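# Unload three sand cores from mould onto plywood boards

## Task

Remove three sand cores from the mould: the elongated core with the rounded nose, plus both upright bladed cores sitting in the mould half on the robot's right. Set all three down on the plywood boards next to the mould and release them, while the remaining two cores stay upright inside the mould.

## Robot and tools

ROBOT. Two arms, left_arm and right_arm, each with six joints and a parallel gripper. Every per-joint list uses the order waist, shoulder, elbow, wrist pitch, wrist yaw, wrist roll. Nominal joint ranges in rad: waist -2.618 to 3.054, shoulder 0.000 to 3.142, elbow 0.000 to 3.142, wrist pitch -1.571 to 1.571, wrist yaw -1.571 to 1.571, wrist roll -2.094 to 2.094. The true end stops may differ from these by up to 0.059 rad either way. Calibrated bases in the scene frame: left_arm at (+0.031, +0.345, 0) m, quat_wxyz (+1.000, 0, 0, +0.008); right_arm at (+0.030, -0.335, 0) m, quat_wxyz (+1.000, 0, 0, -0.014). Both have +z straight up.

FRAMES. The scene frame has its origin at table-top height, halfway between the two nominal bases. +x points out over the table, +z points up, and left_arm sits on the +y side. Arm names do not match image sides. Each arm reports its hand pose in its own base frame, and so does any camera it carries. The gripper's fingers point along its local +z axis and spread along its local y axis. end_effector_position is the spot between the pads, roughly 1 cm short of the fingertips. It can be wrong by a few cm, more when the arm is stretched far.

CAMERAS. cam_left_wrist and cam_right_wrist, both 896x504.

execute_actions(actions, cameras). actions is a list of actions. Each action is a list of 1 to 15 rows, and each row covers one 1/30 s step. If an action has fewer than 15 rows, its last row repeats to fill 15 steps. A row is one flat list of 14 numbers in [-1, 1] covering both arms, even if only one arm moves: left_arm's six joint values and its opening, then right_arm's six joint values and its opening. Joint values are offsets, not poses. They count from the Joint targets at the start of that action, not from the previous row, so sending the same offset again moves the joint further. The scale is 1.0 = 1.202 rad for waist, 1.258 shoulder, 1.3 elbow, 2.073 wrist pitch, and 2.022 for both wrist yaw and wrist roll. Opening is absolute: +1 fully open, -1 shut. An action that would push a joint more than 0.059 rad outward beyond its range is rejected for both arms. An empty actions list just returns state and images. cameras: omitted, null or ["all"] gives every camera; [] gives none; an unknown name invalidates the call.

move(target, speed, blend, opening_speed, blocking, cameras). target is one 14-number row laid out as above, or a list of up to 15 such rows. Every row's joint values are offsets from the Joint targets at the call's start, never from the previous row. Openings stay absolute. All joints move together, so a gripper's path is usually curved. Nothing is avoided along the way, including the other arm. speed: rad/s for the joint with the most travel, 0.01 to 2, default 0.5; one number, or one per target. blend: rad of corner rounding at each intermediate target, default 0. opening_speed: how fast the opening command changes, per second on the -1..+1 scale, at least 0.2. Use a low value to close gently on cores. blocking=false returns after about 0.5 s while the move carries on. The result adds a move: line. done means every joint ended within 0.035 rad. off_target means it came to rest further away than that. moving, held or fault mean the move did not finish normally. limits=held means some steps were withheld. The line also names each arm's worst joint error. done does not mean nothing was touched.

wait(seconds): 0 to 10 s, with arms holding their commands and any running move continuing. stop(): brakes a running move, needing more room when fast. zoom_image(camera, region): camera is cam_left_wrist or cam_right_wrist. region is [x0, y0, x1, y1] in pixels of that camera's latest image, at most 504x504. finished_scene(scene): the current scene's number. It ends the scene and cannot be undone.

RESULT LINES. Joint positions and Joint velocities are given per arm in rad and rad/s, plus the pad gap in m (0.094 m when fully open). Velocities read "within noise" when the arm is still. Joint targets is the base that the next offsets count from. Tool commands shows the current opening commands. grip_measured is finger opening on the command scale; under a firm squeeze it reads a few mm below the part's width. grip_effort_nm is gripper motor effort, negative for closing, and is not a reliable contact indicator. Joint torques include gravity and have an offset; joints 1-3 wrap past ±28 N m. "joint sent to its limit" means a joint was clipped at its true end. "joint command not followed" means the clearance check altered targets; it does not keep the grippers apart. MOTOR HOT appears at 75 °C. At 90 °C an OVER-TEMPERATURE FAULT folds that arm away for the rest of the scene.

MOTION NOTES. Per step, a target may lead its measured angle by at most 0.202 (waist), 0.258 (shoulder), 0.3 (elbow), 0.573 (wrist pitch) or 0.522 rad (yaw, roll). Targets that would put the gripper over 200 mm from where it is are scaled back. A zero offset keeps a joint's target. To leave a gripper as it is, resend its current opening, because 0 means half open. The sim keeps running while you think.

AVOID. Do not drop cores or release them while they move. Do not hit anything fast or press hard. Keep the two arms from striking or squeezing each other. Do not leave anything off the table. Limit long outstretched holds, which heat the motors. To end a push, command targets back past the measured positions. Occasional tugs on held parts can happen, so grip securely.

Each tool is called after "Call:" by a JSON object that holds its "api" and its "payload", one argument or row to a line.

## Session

Call:
{"api": "execute_actions", "payload": {
  "actions": []
}}

Scene clock: 0.00 s.
left_arm: end_effector_position=(+0.3919, -0.2703, +0.3417) grip_measured=+1.000 grip_effort_nm=n/a end_effector_quat_wxyz=(+0.564, +0.433, +0.543, -0.447) | right_arm: end_effector_position=(+0.3255, +0.0985, +0.1807) grip_measured=+1.000 grip_effort_nm=n/a end_effector_quat_wxyz=(+0.100, -0.217, +0.970, -0.037)
Joint positions: left_arm=[-0.271 1.676 1.232 0.519 1.072 -0.062 0.094] | right_arm=[0.342 1.662 1.591 -1.308 0.097 -0.107 0.094]
Joint velocities: within noise
Joint torques (N m): no reading
Heat: left arm: 35 °C; right arm: 36 °C.
Joint targets: left_arm=[-0.271 1.667 1.240 0.516 1.072 -0.062] | right_arm=[0.342 1.652 1.601 -1.306 0.099 -0.106]
Tool commands: left_gripper/opening=+1.0 right_gripper/opening=+1.0

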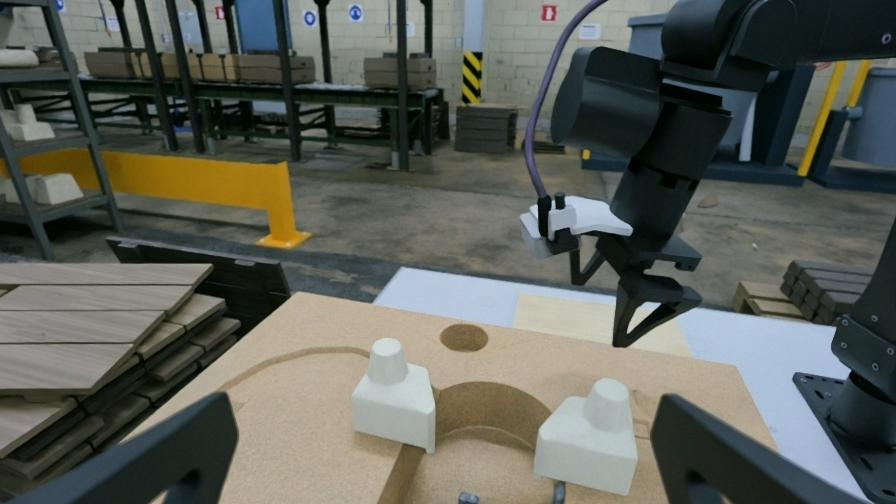

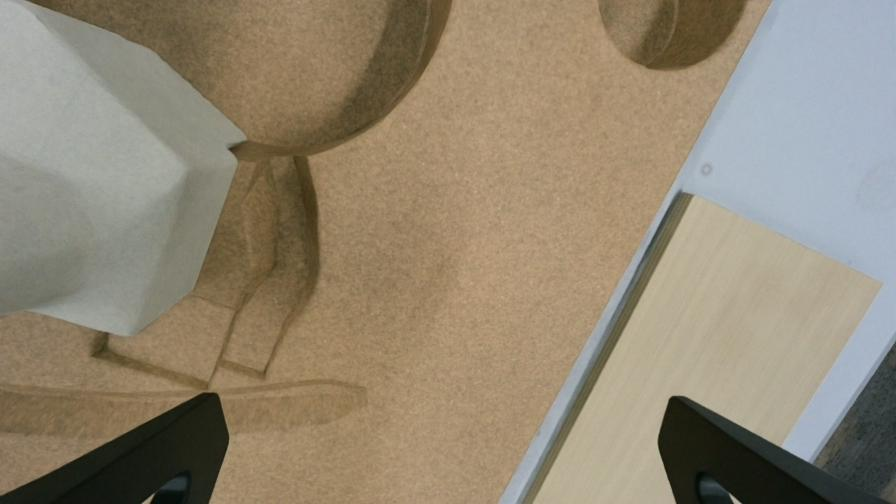

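Call:
{"api": "move", "payload": {
  "target": [
    [-0.024,0.106,0.738,-0.731,-0.382,-0.068,1,0,0.078,0.268,-0.094,0,0.1,1],
    [-0.286,0.468,0.964,-0.931,-0.661,-0.247,1,0.24,0.197,0.392,-0.111,0.029,0.356,1]
  ],
  "blend": [0.2,0],
  "speed": 1.1
}}

Scene clock: 7.47 s.
left_arm: end_effector_position=(+0.4358, -0.2564, +0.2098) grip_measured=+1.000 grip_effort_nm=0.022 end_effector_quat_wxyz=(+0.225, +0.009, +0.974, -0.004) | right_arm: end_effector_position=(+0.3299, +0.2110, +0.2348) grip_measured=+1.000 grip_effort_nm=0.022 end_effector_quat_wxyz=(+0.139, -0.004, +0.990, +0.011)
Joint positions: left_arm=[-0.621 2.253 2.471 -1.405 -0.249 -0.554 0.094] | right_arm=[0.632 1.891 2.081 -1.521 0.144 0.607 0.094]
Joint velocities: within noise
Joint torques (N m): left_arm=[0.47 -10.67 6.49 1.07 -0.3 -0.11] | right_arm=[-0.06 -7.13 7.23 0.35 0.18 0.04]
Heat: left arm: 36 °C; right arm: 38 °C.
Joint targets: left_arm=[-0.615 2.255 2.493 -1.414 -0.265 -0.561] | right_arm=[0.631 1.900 2.110 -1.536 0.157 0.614]
move: done

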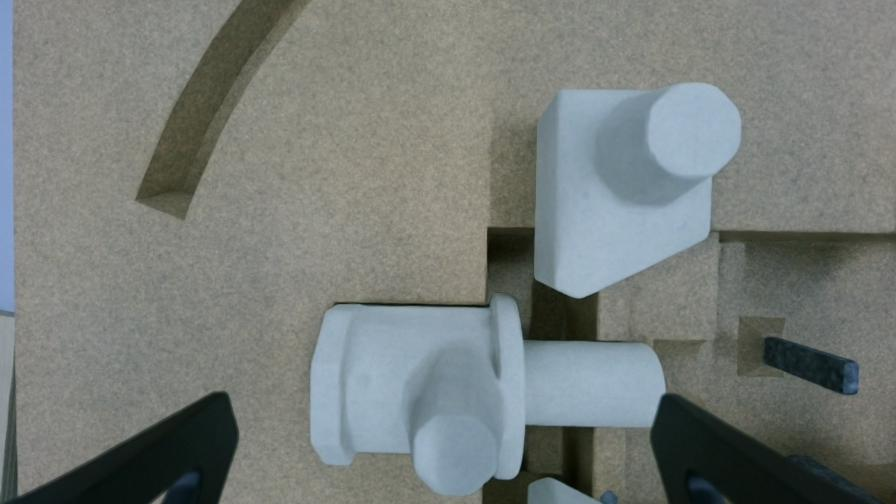

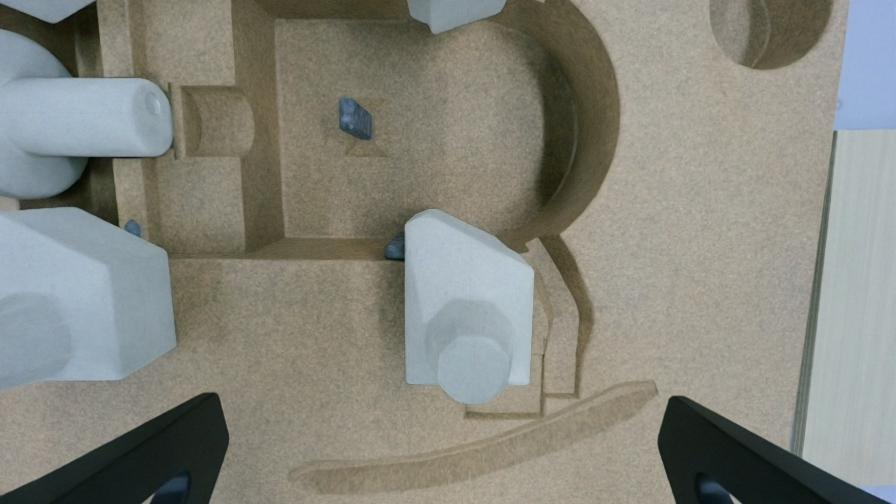

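Call:
{"api": "move", "payload": {
  "target": [
    [-0.034,-0.068,-0.11,0.026,-0.01,-0.025,1,-0.016,-0.064,-0.085,0.0145,0,-0.008,1],
    [-0.034,-0.124,-0.419,0.166,-0.01,-0.025,1,-0.016,-0.104,-0.469,0.234,0.001,-0.01,1]
  ],
  "blend": [0.05,0],
  "speed": 0.5
}}

Scene clock: 23.33 s.
left_arm: end_effector_position=(+0.4184, -0.2559, +0.1396) grip_measured=+1.000 grip_effort_nm=0.027 end_effector_quat_wxyz=(+0.217, +0.000, +0.976, +0.016) | right_arm: end_effector_position=(+0.3271, +0.2016, +0.1207) grip_measured=+1.000 grip_effort_nm=0.027 end_effector_quat_wxyz=(+0.127, -0.001, +0.992, +0.000)
Joint positions: left_arm=[-0.654 2.117 1.969 -1.086 -0.287 -0.604 0.094] | right_arm=[0.617 1.803 1.508 -1.068 0.147 0.6 0.094]
Joint velocities: within noise
Joint torques (N m): left_arm=[-0.12 -11.55 3.51 1.24 -0.12 -0.14] | right_arm=[-0.51 -10.3 4.88 0.62 0.18 -0.11]
Heat: left arm: 40 °C; right arm: 39 °C.
Joint targets: left_arm=[-0.656 2.100 1.948 -1.070 -0.285 -0.612] | right_arm=[0.611 1.769 1.501 -1.051 0.159 0.594]
move: done

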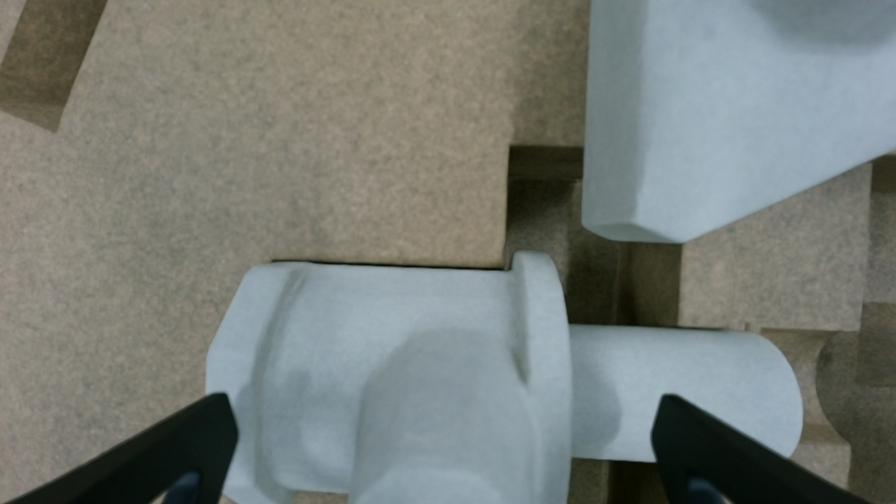

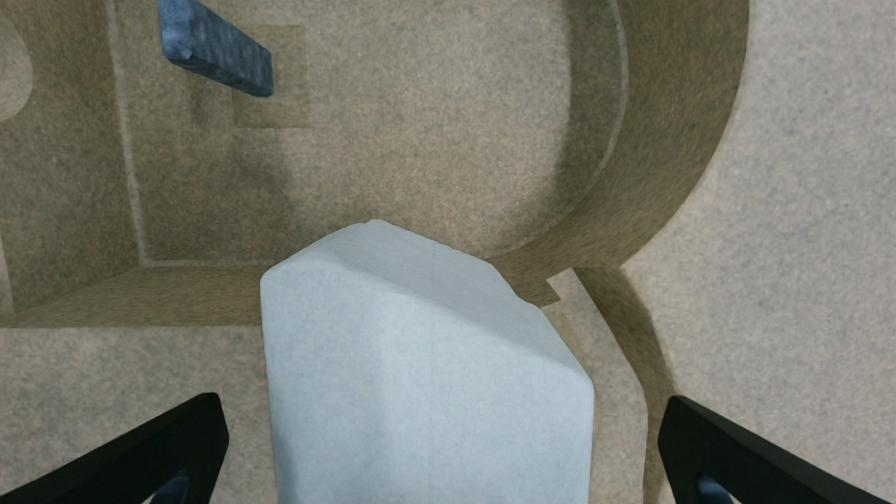

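Call:
{"api": "move", "payload": {
  "target": [
    [0,0,0.02,-0.008,0,0,-0.7,0.0075,0,0,0,0,0,-0.05],
    [0,0.03,0.172,-0.084,0,0,-0.7,0.0075,0.004,0.112,-0.0675,0,0,-0.05],
    [0,0.03,0.257,-0.114,0,0,-0.7,0.0075,0.04,0.332,-0.1775,0,0,-0.05],
    [0,-0.173,0.142,-0.1505,0,0,-0.7,-0.17,0.05,0.4,-0.195,-0.025,-0.1,-0.05],
    [0.379,-0.199,0.155,-0.207,-0.017,-0.142,-0.7,-0.5,0.056,0.44,-0.22,-0.08,-0.3,-0.05],
    [0.743,-0.303,0.0285,-0.212,-0.052,-0.353,-0.7,-0.836,0.056,0.457,-0.235,-0.13,-0.483,-0.05]
  ],
  "blend": [0,0.03,0.06,0.06,0.1,0],
  "speed": [0.3,0.3,0.5,0.6,0.8,0.8],
  "opening_speed": 0.9
}}

Scene clock: 39.10 s.
left_arm: end_effector_position=(+0.3327, +0.1473, +0.2536) grip_measured=-0.053 grip_effort_nm=-0.999 end_effector_quat_wxyz=(-0.189, +0.704, -0.679, -0.089) | right_arm: end_effector_position=(+0.3521, -0.1306, +0.2403) grip_measured=+0.156 grip_effort_nm=-1.004 end_effector_quat_wxyz=(+0.123, +0.007, +0.992, -0.003)
Joint positions: left_arm=[0.245 1.779 1.98 -1.534 -0.351 -1.319 0.044] | right_arm=[-0.4 1.843 2.049 -1.545 -0.088 -0.376 0.054]
Joint velocities: within noise
Joint torques (N m): left_arm=[-0.59 -11.78 4.89 1.16 -0.65 -0.15] | right_arm=[0.55 -7.68 8.58 0.58 -0.21 -0.14]
Heat: left arm: 47 °C; right arm: 45 °C.
Joint targets: left_arm=[0.237 1.718 1.985 -1.510 -0.390 -1.326] | right_arm=[-0.393 1.839 2.094 -1.538 -0.103 -0.383]
move: off_target (left_arm, right_arm); left_arm: the shoulder is farthest, 0.060 rad from its target; right_arm: the elbow is farthest, 0.046 rad from its target

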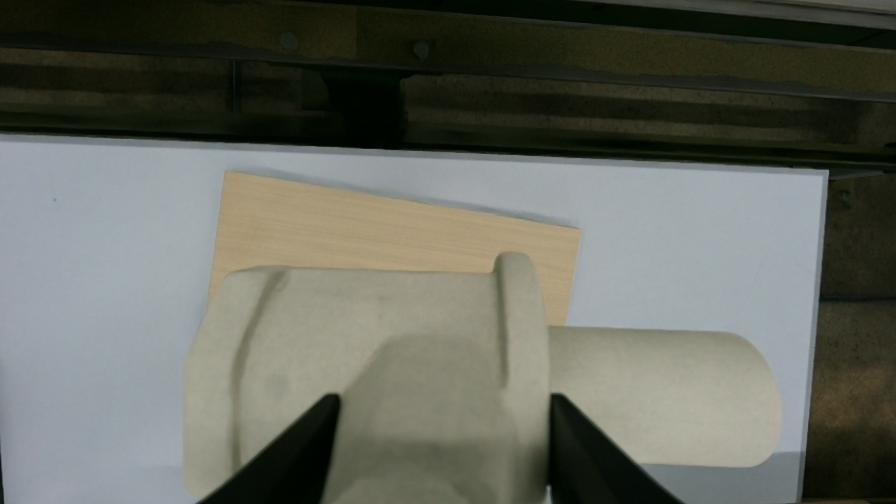

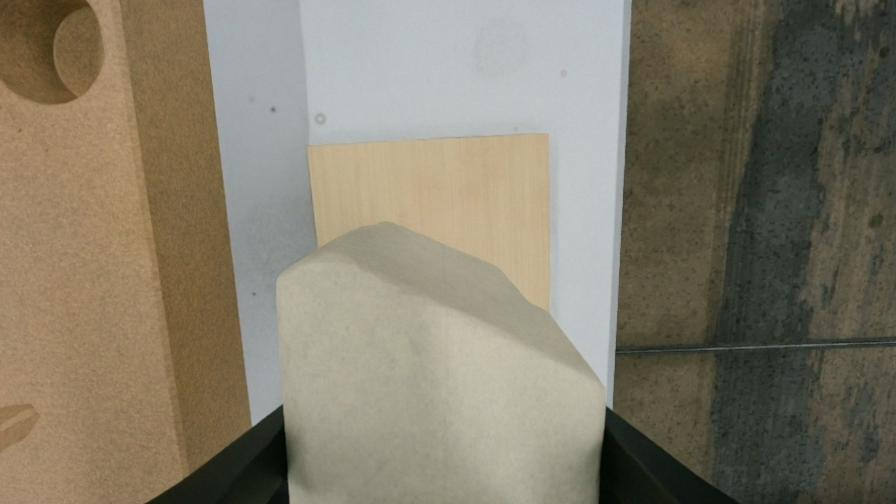

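Call:
{"api": "move", "payload": {
  "target": [
    [-0.041,-0.077,-0.481,0.2315,-0.005,0.02,-0.7,0.027,-0.081,-0.549,0.302,0.002,0.012,-0.05],
    [-0.041,-0.077,-0.55,0.273,-0.005,0.02,-0.7,0.027,-0.081,-0.623,0.343,0.002,0.012,-0.05]
  ],
  "blend": [0.04,0],
  "speed": [0.6,0.12]
}}

Scene clock: 60.00 s.
left_arm: end_effector_position=(+0.3207, +0.1277, +0.1074) grip_measured=-0.053 grip_effort_nm=-0.999 end_effector_quat_wxyz=(-0.170, +0.674, -0.711, -0.103) | right_arm: end_effector_position=(+0.3533, -0.1185, +0.0810) grip_measured=+0.156 grip_effort_nm=-1.004 end_effector_quat_wxyz=(+0.123, -0.003, +0.992, +0.000)
Joint positions: left_arm=[0.195 1.672 1.27 -0.983 -0.357 -1.29 0.044] | right_arm=[-0.369 1.76 1.297 -0.877 -0.089 -0.365 0.054]
Joint velocities: within noise
Joint torques (N m): left_arm=[-0.4 -10.37 4.81 1.23 -0.7 0] | right_arm=[0.69 -8.96 4.46 0.95 -0.15 0.02]
Heat: left arm: 51 °C; right arm: 44 °C.
Joint targets: left_arm=[0.188 1.621 1.271 -0.944 -0.400 -1.285] | right_arm=[-0.361 1.737 1.285 -0.827 -0.100 -0.359]
move: off_target (left_arm, right_arm); left_arm: the shoulder is farthest, 0.051 rad from its target; right_arm: the wrist pitch is farthest, 0.050 rad from its target

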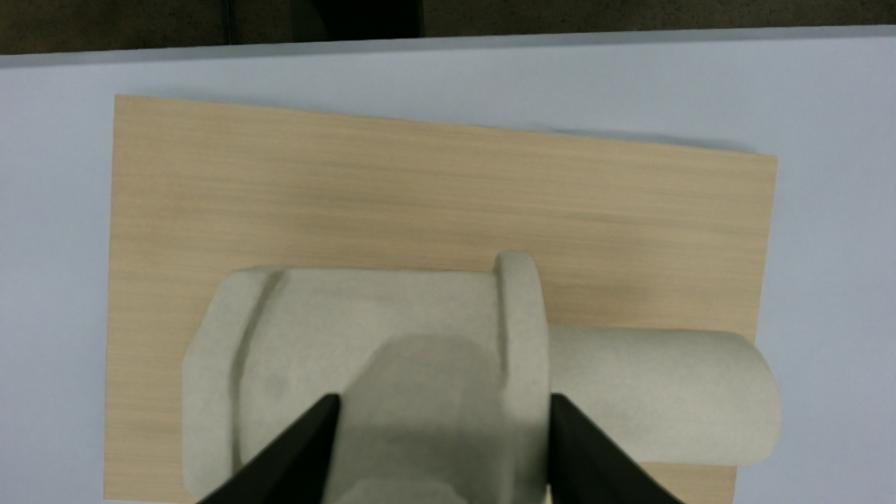

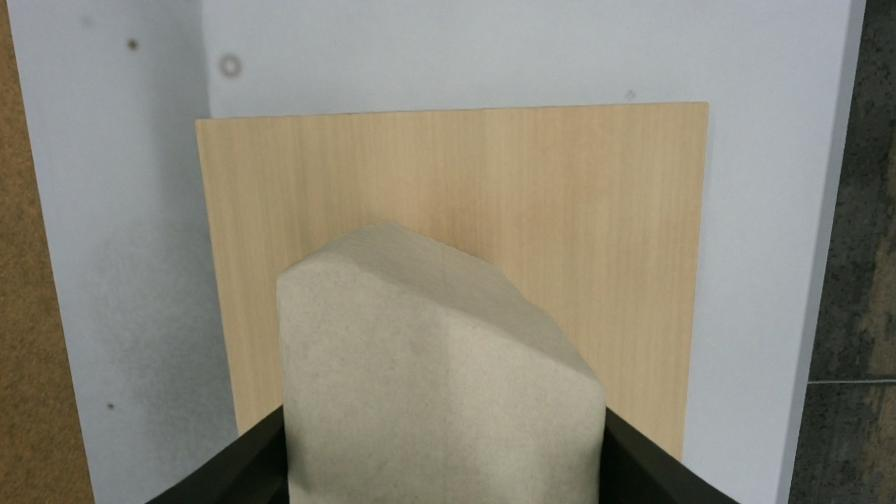

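Call:
{"api": "move", "payload": {
  "target": [0,0,-0.023,0.012,0,0,-0.7,0,0,-0.022,0.016,0,0,-0.05],
  "speed": 0.1,
  "cameras": []
}}

Scene clock: 64.87 s.
left_arm: end_effector_position=(+0.3195, +0.1271, +0.1073) grip_measured=-0.053 grip_effort_nm=-1.004 end_effector_quat_wxyz=(-0.177, +0.673, -0.711, -0.102) | right_arm: end_effector_position=(+0.3524, -0.1181, +0.0800) grip_measured=+0.156 grip_effort_nm=-1.004 end_effector_quat_wxyz=(+0.129, -0.003, +0.992, -0.002)
Joint positions: left_arm=[0.191 1.656 1.249 -0.965 -0.362 -1.289 0.044] | right_arm=[-0.369 1.746 1.274 -0.854 -0.089 -0.365 0.054]
Joint velocities: within noise
Joint torques (N m): left_arm=[-0.12 -8.98 4.18 1.34 -0.64 -0.01] | right_arm=[0.69 -7.79 4.05 1.09 -0.15 0.03]
Heat: left arm: 50 °C; right arm: 43 °C.
Joint targets: left_arm=[0.188 1.621 1.240 -0.919 -0.400 -1.285] | right_arm=[-0.361 1.737 1.256 -0.794 -0.100 -0.359]
move: off_target (left_arm, right_arm); left_arm: the wrist pitch is farthest, 0.046 rad from its target; right_arm: the wrist pitch is farthest, 0.060 rad from its target
No camera images: "cameras" was empty.

Call:
{"api": "move", "payload": {
  "target": [
    [0,0,0,0,0,0,0.3,0,0,0,0,0,0,0.3],
    [0,0,0.1,-0.06,0,0,0.4,0,0,0.05,-0.03,0,0,0.6],
    [0,0,0.45,-0.27,0,0,0.4,0,0,0.35,-0.21,0,0,0.6]
  ],
  "opening_speed": 0.45,
  "speed": [0.3,0.2,0.5],
  "blend": [0,0,0]
}}

Scene clock: 78.93 s.
left_arm: end_effector_position=(+0.3147, +0.1295, +0.2532) grip_measured=+0.398 grip_effort_nm=0.120 end_effector_quat_wxyz=(-0.210, +0.675, -0.702, -0.092) | right_arm: end_effector_position=(+0.3664, -0.1230, +0.1862) grip_measured=+0.597 grip_effort_nm=0.183 end_effector_quat_wxyz=(+0.153, -0.004, +0.988, -0.010)
Joint positions: left_arm=[0.191 1.644 1.806 -1.465 -0.381 -1.289 0.066] | right_arm=[-0.369 1.746 1.685 -1.215 -0.091 -0.364 0.075]
Joint velocities: within noise
Joint torques (N m): left_arm=[-0.18 -7.79 6.17 0.85 -0.41 -0.04] | right_arm=[0.66 -7.8 7.51 0.46 -0.13 0.02]
Heat: left arm: 47 °C; right arm: 44 °C.
Joint targets: left_arm=[0.188 1.621 1.825 -1.478 -0.400 -1.285] | right_arm=[-0.361 1.738 1.711 -1.229 -0.100 -0.359]
move: done

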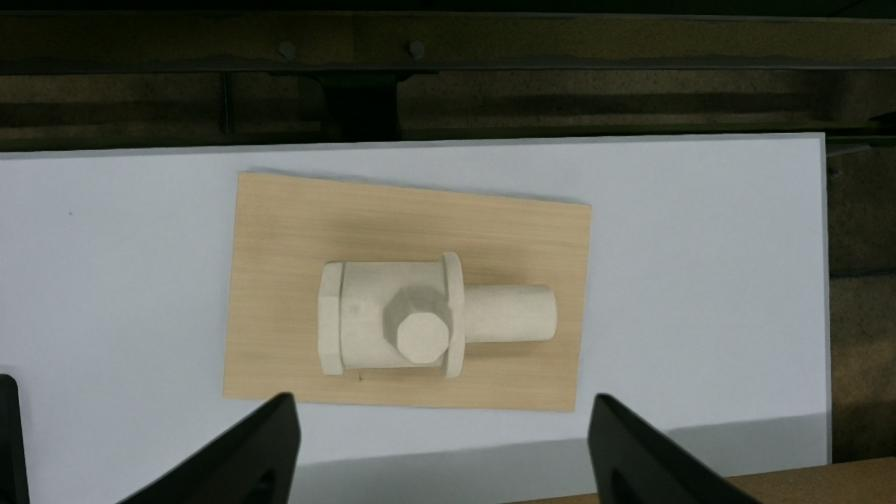

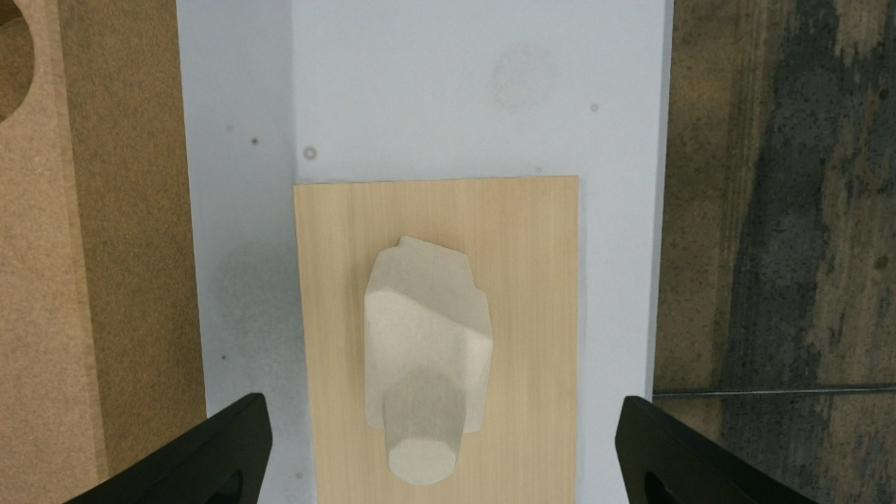

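Call:
{"api": "move", "payload": {
  "target": [
    [0,0,0,0,0,0,0.4,-0.007,0.05,0.3,-0.131,0,-0.005,1],
    [0,0,0,0,0,0,0.4,0.675,0.129,0.376,-0.107,0.148,0.38,1],
    [0,0,0,0,0,0,0.4,0.714,0.236,0.288,0.03,0.156,0.395,1]
  ],
  "speed": [0.6,1.0,0.6],
  "blend": [0.1,0.1,0],
  "cameras": ["cam_right_wrist"]
}}

Scene clock: 87.07 s.
left_arm: end_effector_position=(+0.3145, +0.1294, +0.2531) grip_measured=+0.398 grip_effort_nm=0.120 end_effector_quat_wxyz=(-0.209, +0.675, -0.702, -0.092) | right_arm: end_effector_position=(+0.4426, +0.1982, +0.2064) grip_measured=+0.997 grip_effort_nm=0.178 end_effector_quat_wxyz=(+0.238, -0.007, +0.971, +0.009)
Joint positions: left_arm=[0.191 1.644 1.806 -1.466 -0.381 -1.289 0.066] | right_arm=[0.493 2.035 2.089 -1.185 0.203 0.433 0.094]
Joint velocities: within noise
Joint torques (N m): left_arm=[-0.16 -7.8 6.17 0.82 -0.43 0] | right_arm=[0.39 -9.42 5.22 0.94 0.21 0.06]
Heat: left arm: 46 °C; right arm: 44 °C.
Joint targets: left_arm=[0.188 1.621 1.825 -1.479 -0.400 -1.285] | right_arm=[0.497 2.034 2.085 -1.167 0.216 0.440]
move: done
Images, in order (width x height): cam_right_wrist 896x504.

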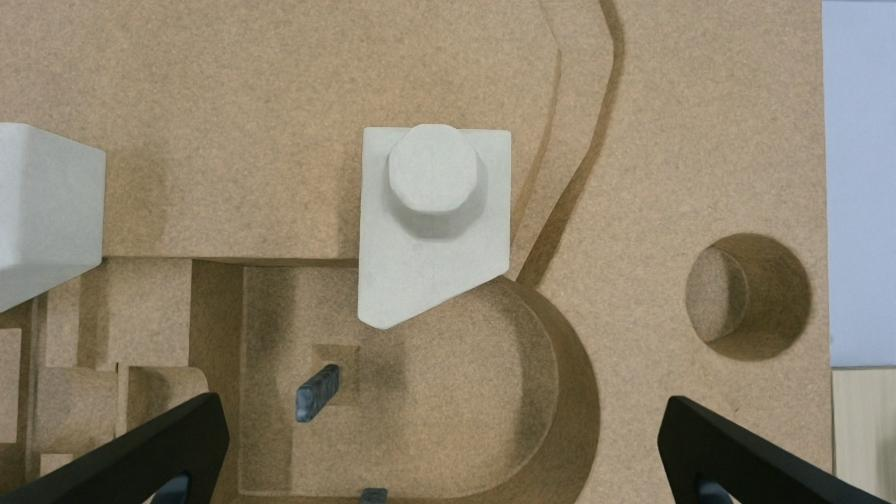

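Call:
{"api": "move", "payload": {
  "target": [0,0,0,0,0,0,0.4,-0.036,0.157,-0.018,0.097,-0.009,-0.02,1],
  "speed": 0.4,
  "cameras": ["cam_right_wrist"]
}}

Scene clock: 94.33 s.
left_arm: end_effector_position=(+0.3145, +0.1294, +0.2531) grip_measured=+0.398 grip_effort_nm=0.125 end_effector_quat_wxyz=(-0.209, +0.675, -0.702, -0.092) | right_arm: end_effector_position=(+0.4939, +0.2045, +0.1228) grip_measured=+0.997 grip_effort_nm=0.183 end_effector_quat_wxyz=(+0.230, -0.004, +0.973, -0.001)
Joint positions: left_arm=[0.191 1.644 1.806 -1.466 -0.381 -1.289 0.066] | right_arm=[0.457 2.23 2.065 -0.984 0.2 0.406 0.094]
Joint velocities: within noise
Joint torques (N m): left_arm=[-0.24 -7.73 6.17 0.81 -0.43 -0.01] | right_arm=[-0.1 -10.81 5.44 0.91 0.07 -0.11]
Heat: left arm: 45 °C; right arm: 44 °C.
Joint targets: left_arm=[0.188 1.621 1.825 -1.478 -0.400 -1.285] | right_arm=[0.454 2.232 2.062 -0.966 0.198 0.399]
move: done
Images, in order (width x height): cam_right_wrist 896x504.

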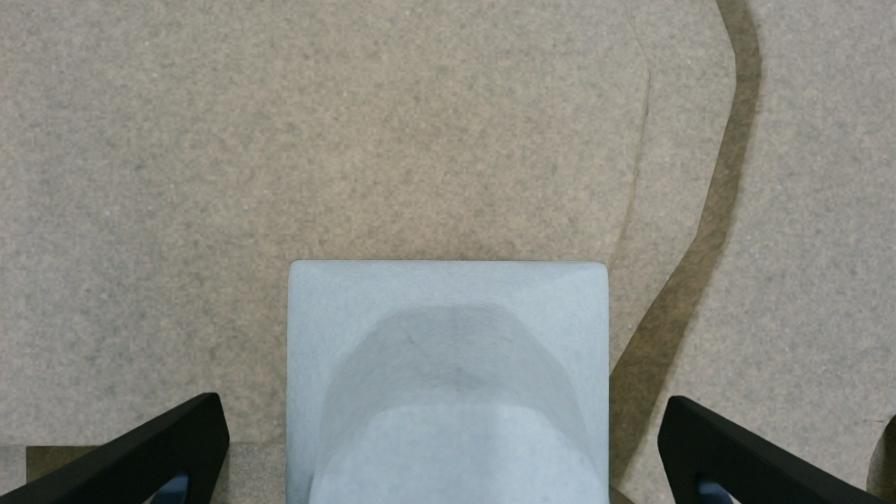

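Call:
{"api": "move", "payload": {
  "target": [
    [0,0,0,0,0,0,0.4,0,0,0,0,0,0,-0.05],
    [0,0,0,0,0,0,0.4,0,0,0.131,-0.0695,0,0,-0.05],
    [0,0,0,0,0,0,0.4,0,0.051,0.3,-0.142,0,0,-0.05],
    [0,0,0,0,0,0,0.4,0,-0.15,0.15,-0.16,0,0,-0.05],
    [0,0,0,0,0,0,0.4,-0.1,-0.21,0.106,-0.2335,-0.02,-0.05,-0.05],
    [0,0,0,0,0,0,0.4,-0.7055,-0.312,0.025,-0.276,-0.149,-0.386,-0.05],
    [0,0,0,0,0,0,0.4,-0.877,-0.693,-0.463,-0.219,-0.178,-0.48,-0.05]
  ],
  "speed": [0.3,0.3,0.4,0.5,0.6,0.9,0.7],
  "blend": [0,0.03,0.06,0.08,0.1,0.1,0],
  "opening_speed": 0.8,
  "cameras": ["cam_right_wrist"]
}}

Scene clock: 114.93 s.
left_arm: end_effector_position=(+0.3145, +0.1294, +0.2531) grip_measured=+0.398 grip_effort_nm=0.120 end_effector_quat_wxyz=(-0.209, +0.675, -0.702, -0.092) | right_arm: end_effector_position=(+0.2293, -0.1230, +0.2143) grip_measured=+0.157 grip_effort_nm=-1.004 end_effector_quat_wxyz=(+0.119, +0.008, +0.993, +0.006)
Joint positions: left_arm=[0.191 1.644 1.806 -1.466 -0.381 -1.289 0.066] | right_arm=[-0.593 1.387 1.462 -1.452 -0.142 -0.564 0.054]
Joint velocities: within noise
Joint torques (N m): left_arm=[-0.17 -7.72 6.28 0.82 -0.45 -0.01] | right_arm=[-0.59 -6.08 4.94 0.72 -0.28 -0.11]
Heat: left arm: 44 °C; right arm: 49 °C.
Joint targets: left_arm=[0.188 1.621 1.825 -1.478 -0.400 -1.285] | right_arm=[-0.600 1.360 1.460 -1.420 -0.162 -0.571]
move: done; blend cut to 0.0762 rad at target 4, 0.0762 rad at target 5
Images, in order (width x height): cam_right_wrist 896x504.

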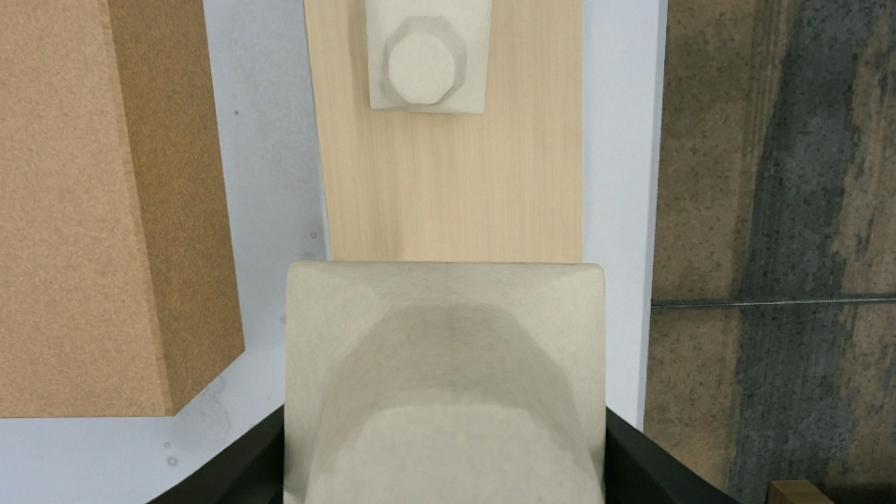

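Call:
{"api": "move", "payload": {
  "target": [
    [0,0,0,0,0,0,0.4,0.021,0.028,-0.354,0.263,0,0.012,-0.05],
    [0,0,0,0,0,0,0.4,0.021,0.028,-0.46,0.3256,0,0.012,-0.05]
  ],
  "speed": [0.6,0.15],
  "blend": [0.04,0],
  "cameras": ["cam_right_wrist"]
}}

Scene clock: 121.07 s.
left_arm: end_effector_position=(+0.3145, +0.1294, +0.2531) grip_measured=+0.398 grip_effort_nm=0.115 end_effector_quat_wxyz=(-0.209, +0.675, -0.702, -0.092) | right_arm: end_effector_position=(+0.2466, -0.1306, +0.0709) grip_measured=+0.157 grip_effort_nm=-1.009 end_effector_quat_wxyz=(+0.141, +0.007, +0.990, -0.005)
Joint positions: left_arm=[0.191 1.644 1.806 -1.466 -0.381 -1.289 0.066] | right_arm=[-0.583 1.4 0.885 -0.81 -0.144 -0.55 0.054]
Joint velocities: within noise
Joint torques (N m): left_arm=[-0.08 -7.76 6.27 0.81 -0.43 -0.03] | right_arm=[0.66 -4.57 3.63 1.14 -0.25 -0.01]
Heat: left arm: 44 °C; right arm: 46 °C.
Joint targets: left_arm=[0.188 1.621 1.825 -1.478 -0.400 -1.285] | right_arm=[-0.575 1.395 0.862 -0.745 -0.162 -0.547]
move: off_target (right_arm); right_arm: the wrist pitch is farthest, 0.065 rad from its target
Images, in order (width x height): cam_right_wrist 896x504.

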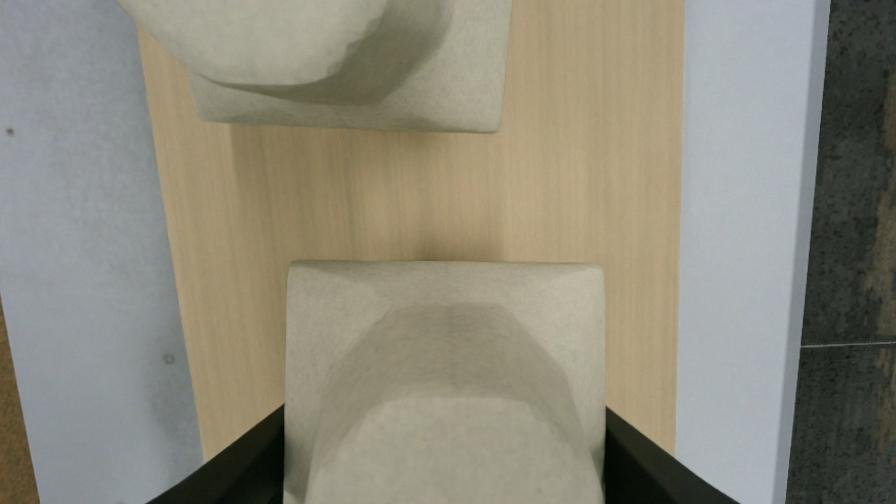

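Call:
{"api": "move", "payload": {
  "target": [
    [0,0,0,0,0,0,0.4,0,0,-0.03,0.024,0,0,-0.05],
    [0,0,0,0,0,0,0.4,0,0,-0.03,0.024,0,0,0.3],
    [0,0,0,0,0,0,0.4,0,0,0.03,-0.015,0,0,0.65],
    [0,0,0,0,0,0,0.4,0,0,0.32,-0.186,0,0,0.65]
  ],
  "speed": [0.12,0.12,0.1,0.5],
  "opening_speed": 0.3,
  "cameras": ["cam_right_wrist"]
}}

Scene clock: 129.60 s.
left_arm: end_effector_position=(+0.3145, +0.1294, +0.2531) grip_measured=+0.398 grip_effort_nm=0.120 end_effector_quat_wxyz=(-0.209, +0.675, -0.702, -0.092) | right_arm: end_effector_position=(+0.2665, -0.1412, +0.1696) grip_measured=+0.647 grip_effort_nm=0.183 end_effector_quat_wxyz=(+0.173, +0.005, +0.985, -0.020)
Joint positions: left_arm=[0.191 1.644 1.806 -1.466 -0.381 -1.289 0.066] | right_arm=[-0.58 1.392 1.253 -1.116 -0.153 -0.546 0.077]
Joint velocities: within noise
Joint torques (N m): left_arm=[-0.17 -7.72 6.2 0.8 -0.42 -0.02] | right_arm=[0.49 -4.04 7.57 0.48 -0.17 -0.05]
Heat: left arm: 44 °C; right arm: 43 °C.
Joint targets: left_arm=[0.188 1.621 1.825 -1.478 -0.400 -1.285] | right_arm=[-0.575 1.395 1.278 -1.130 -0.162 -0.547]
move: done; target 2's new numbers were sent with right_arm's wrist pitch 0.089 rad from that target
Images, in order (width x height): cam_right_wrist 896x504.

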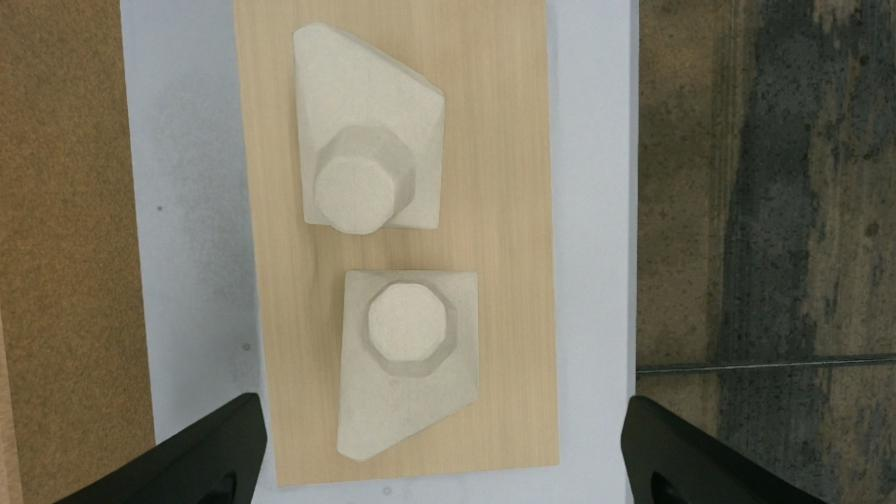

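Call:
{"api": "finished_scene", "payload": {
  "scene": 2
}}

The scene is finished: the task was done.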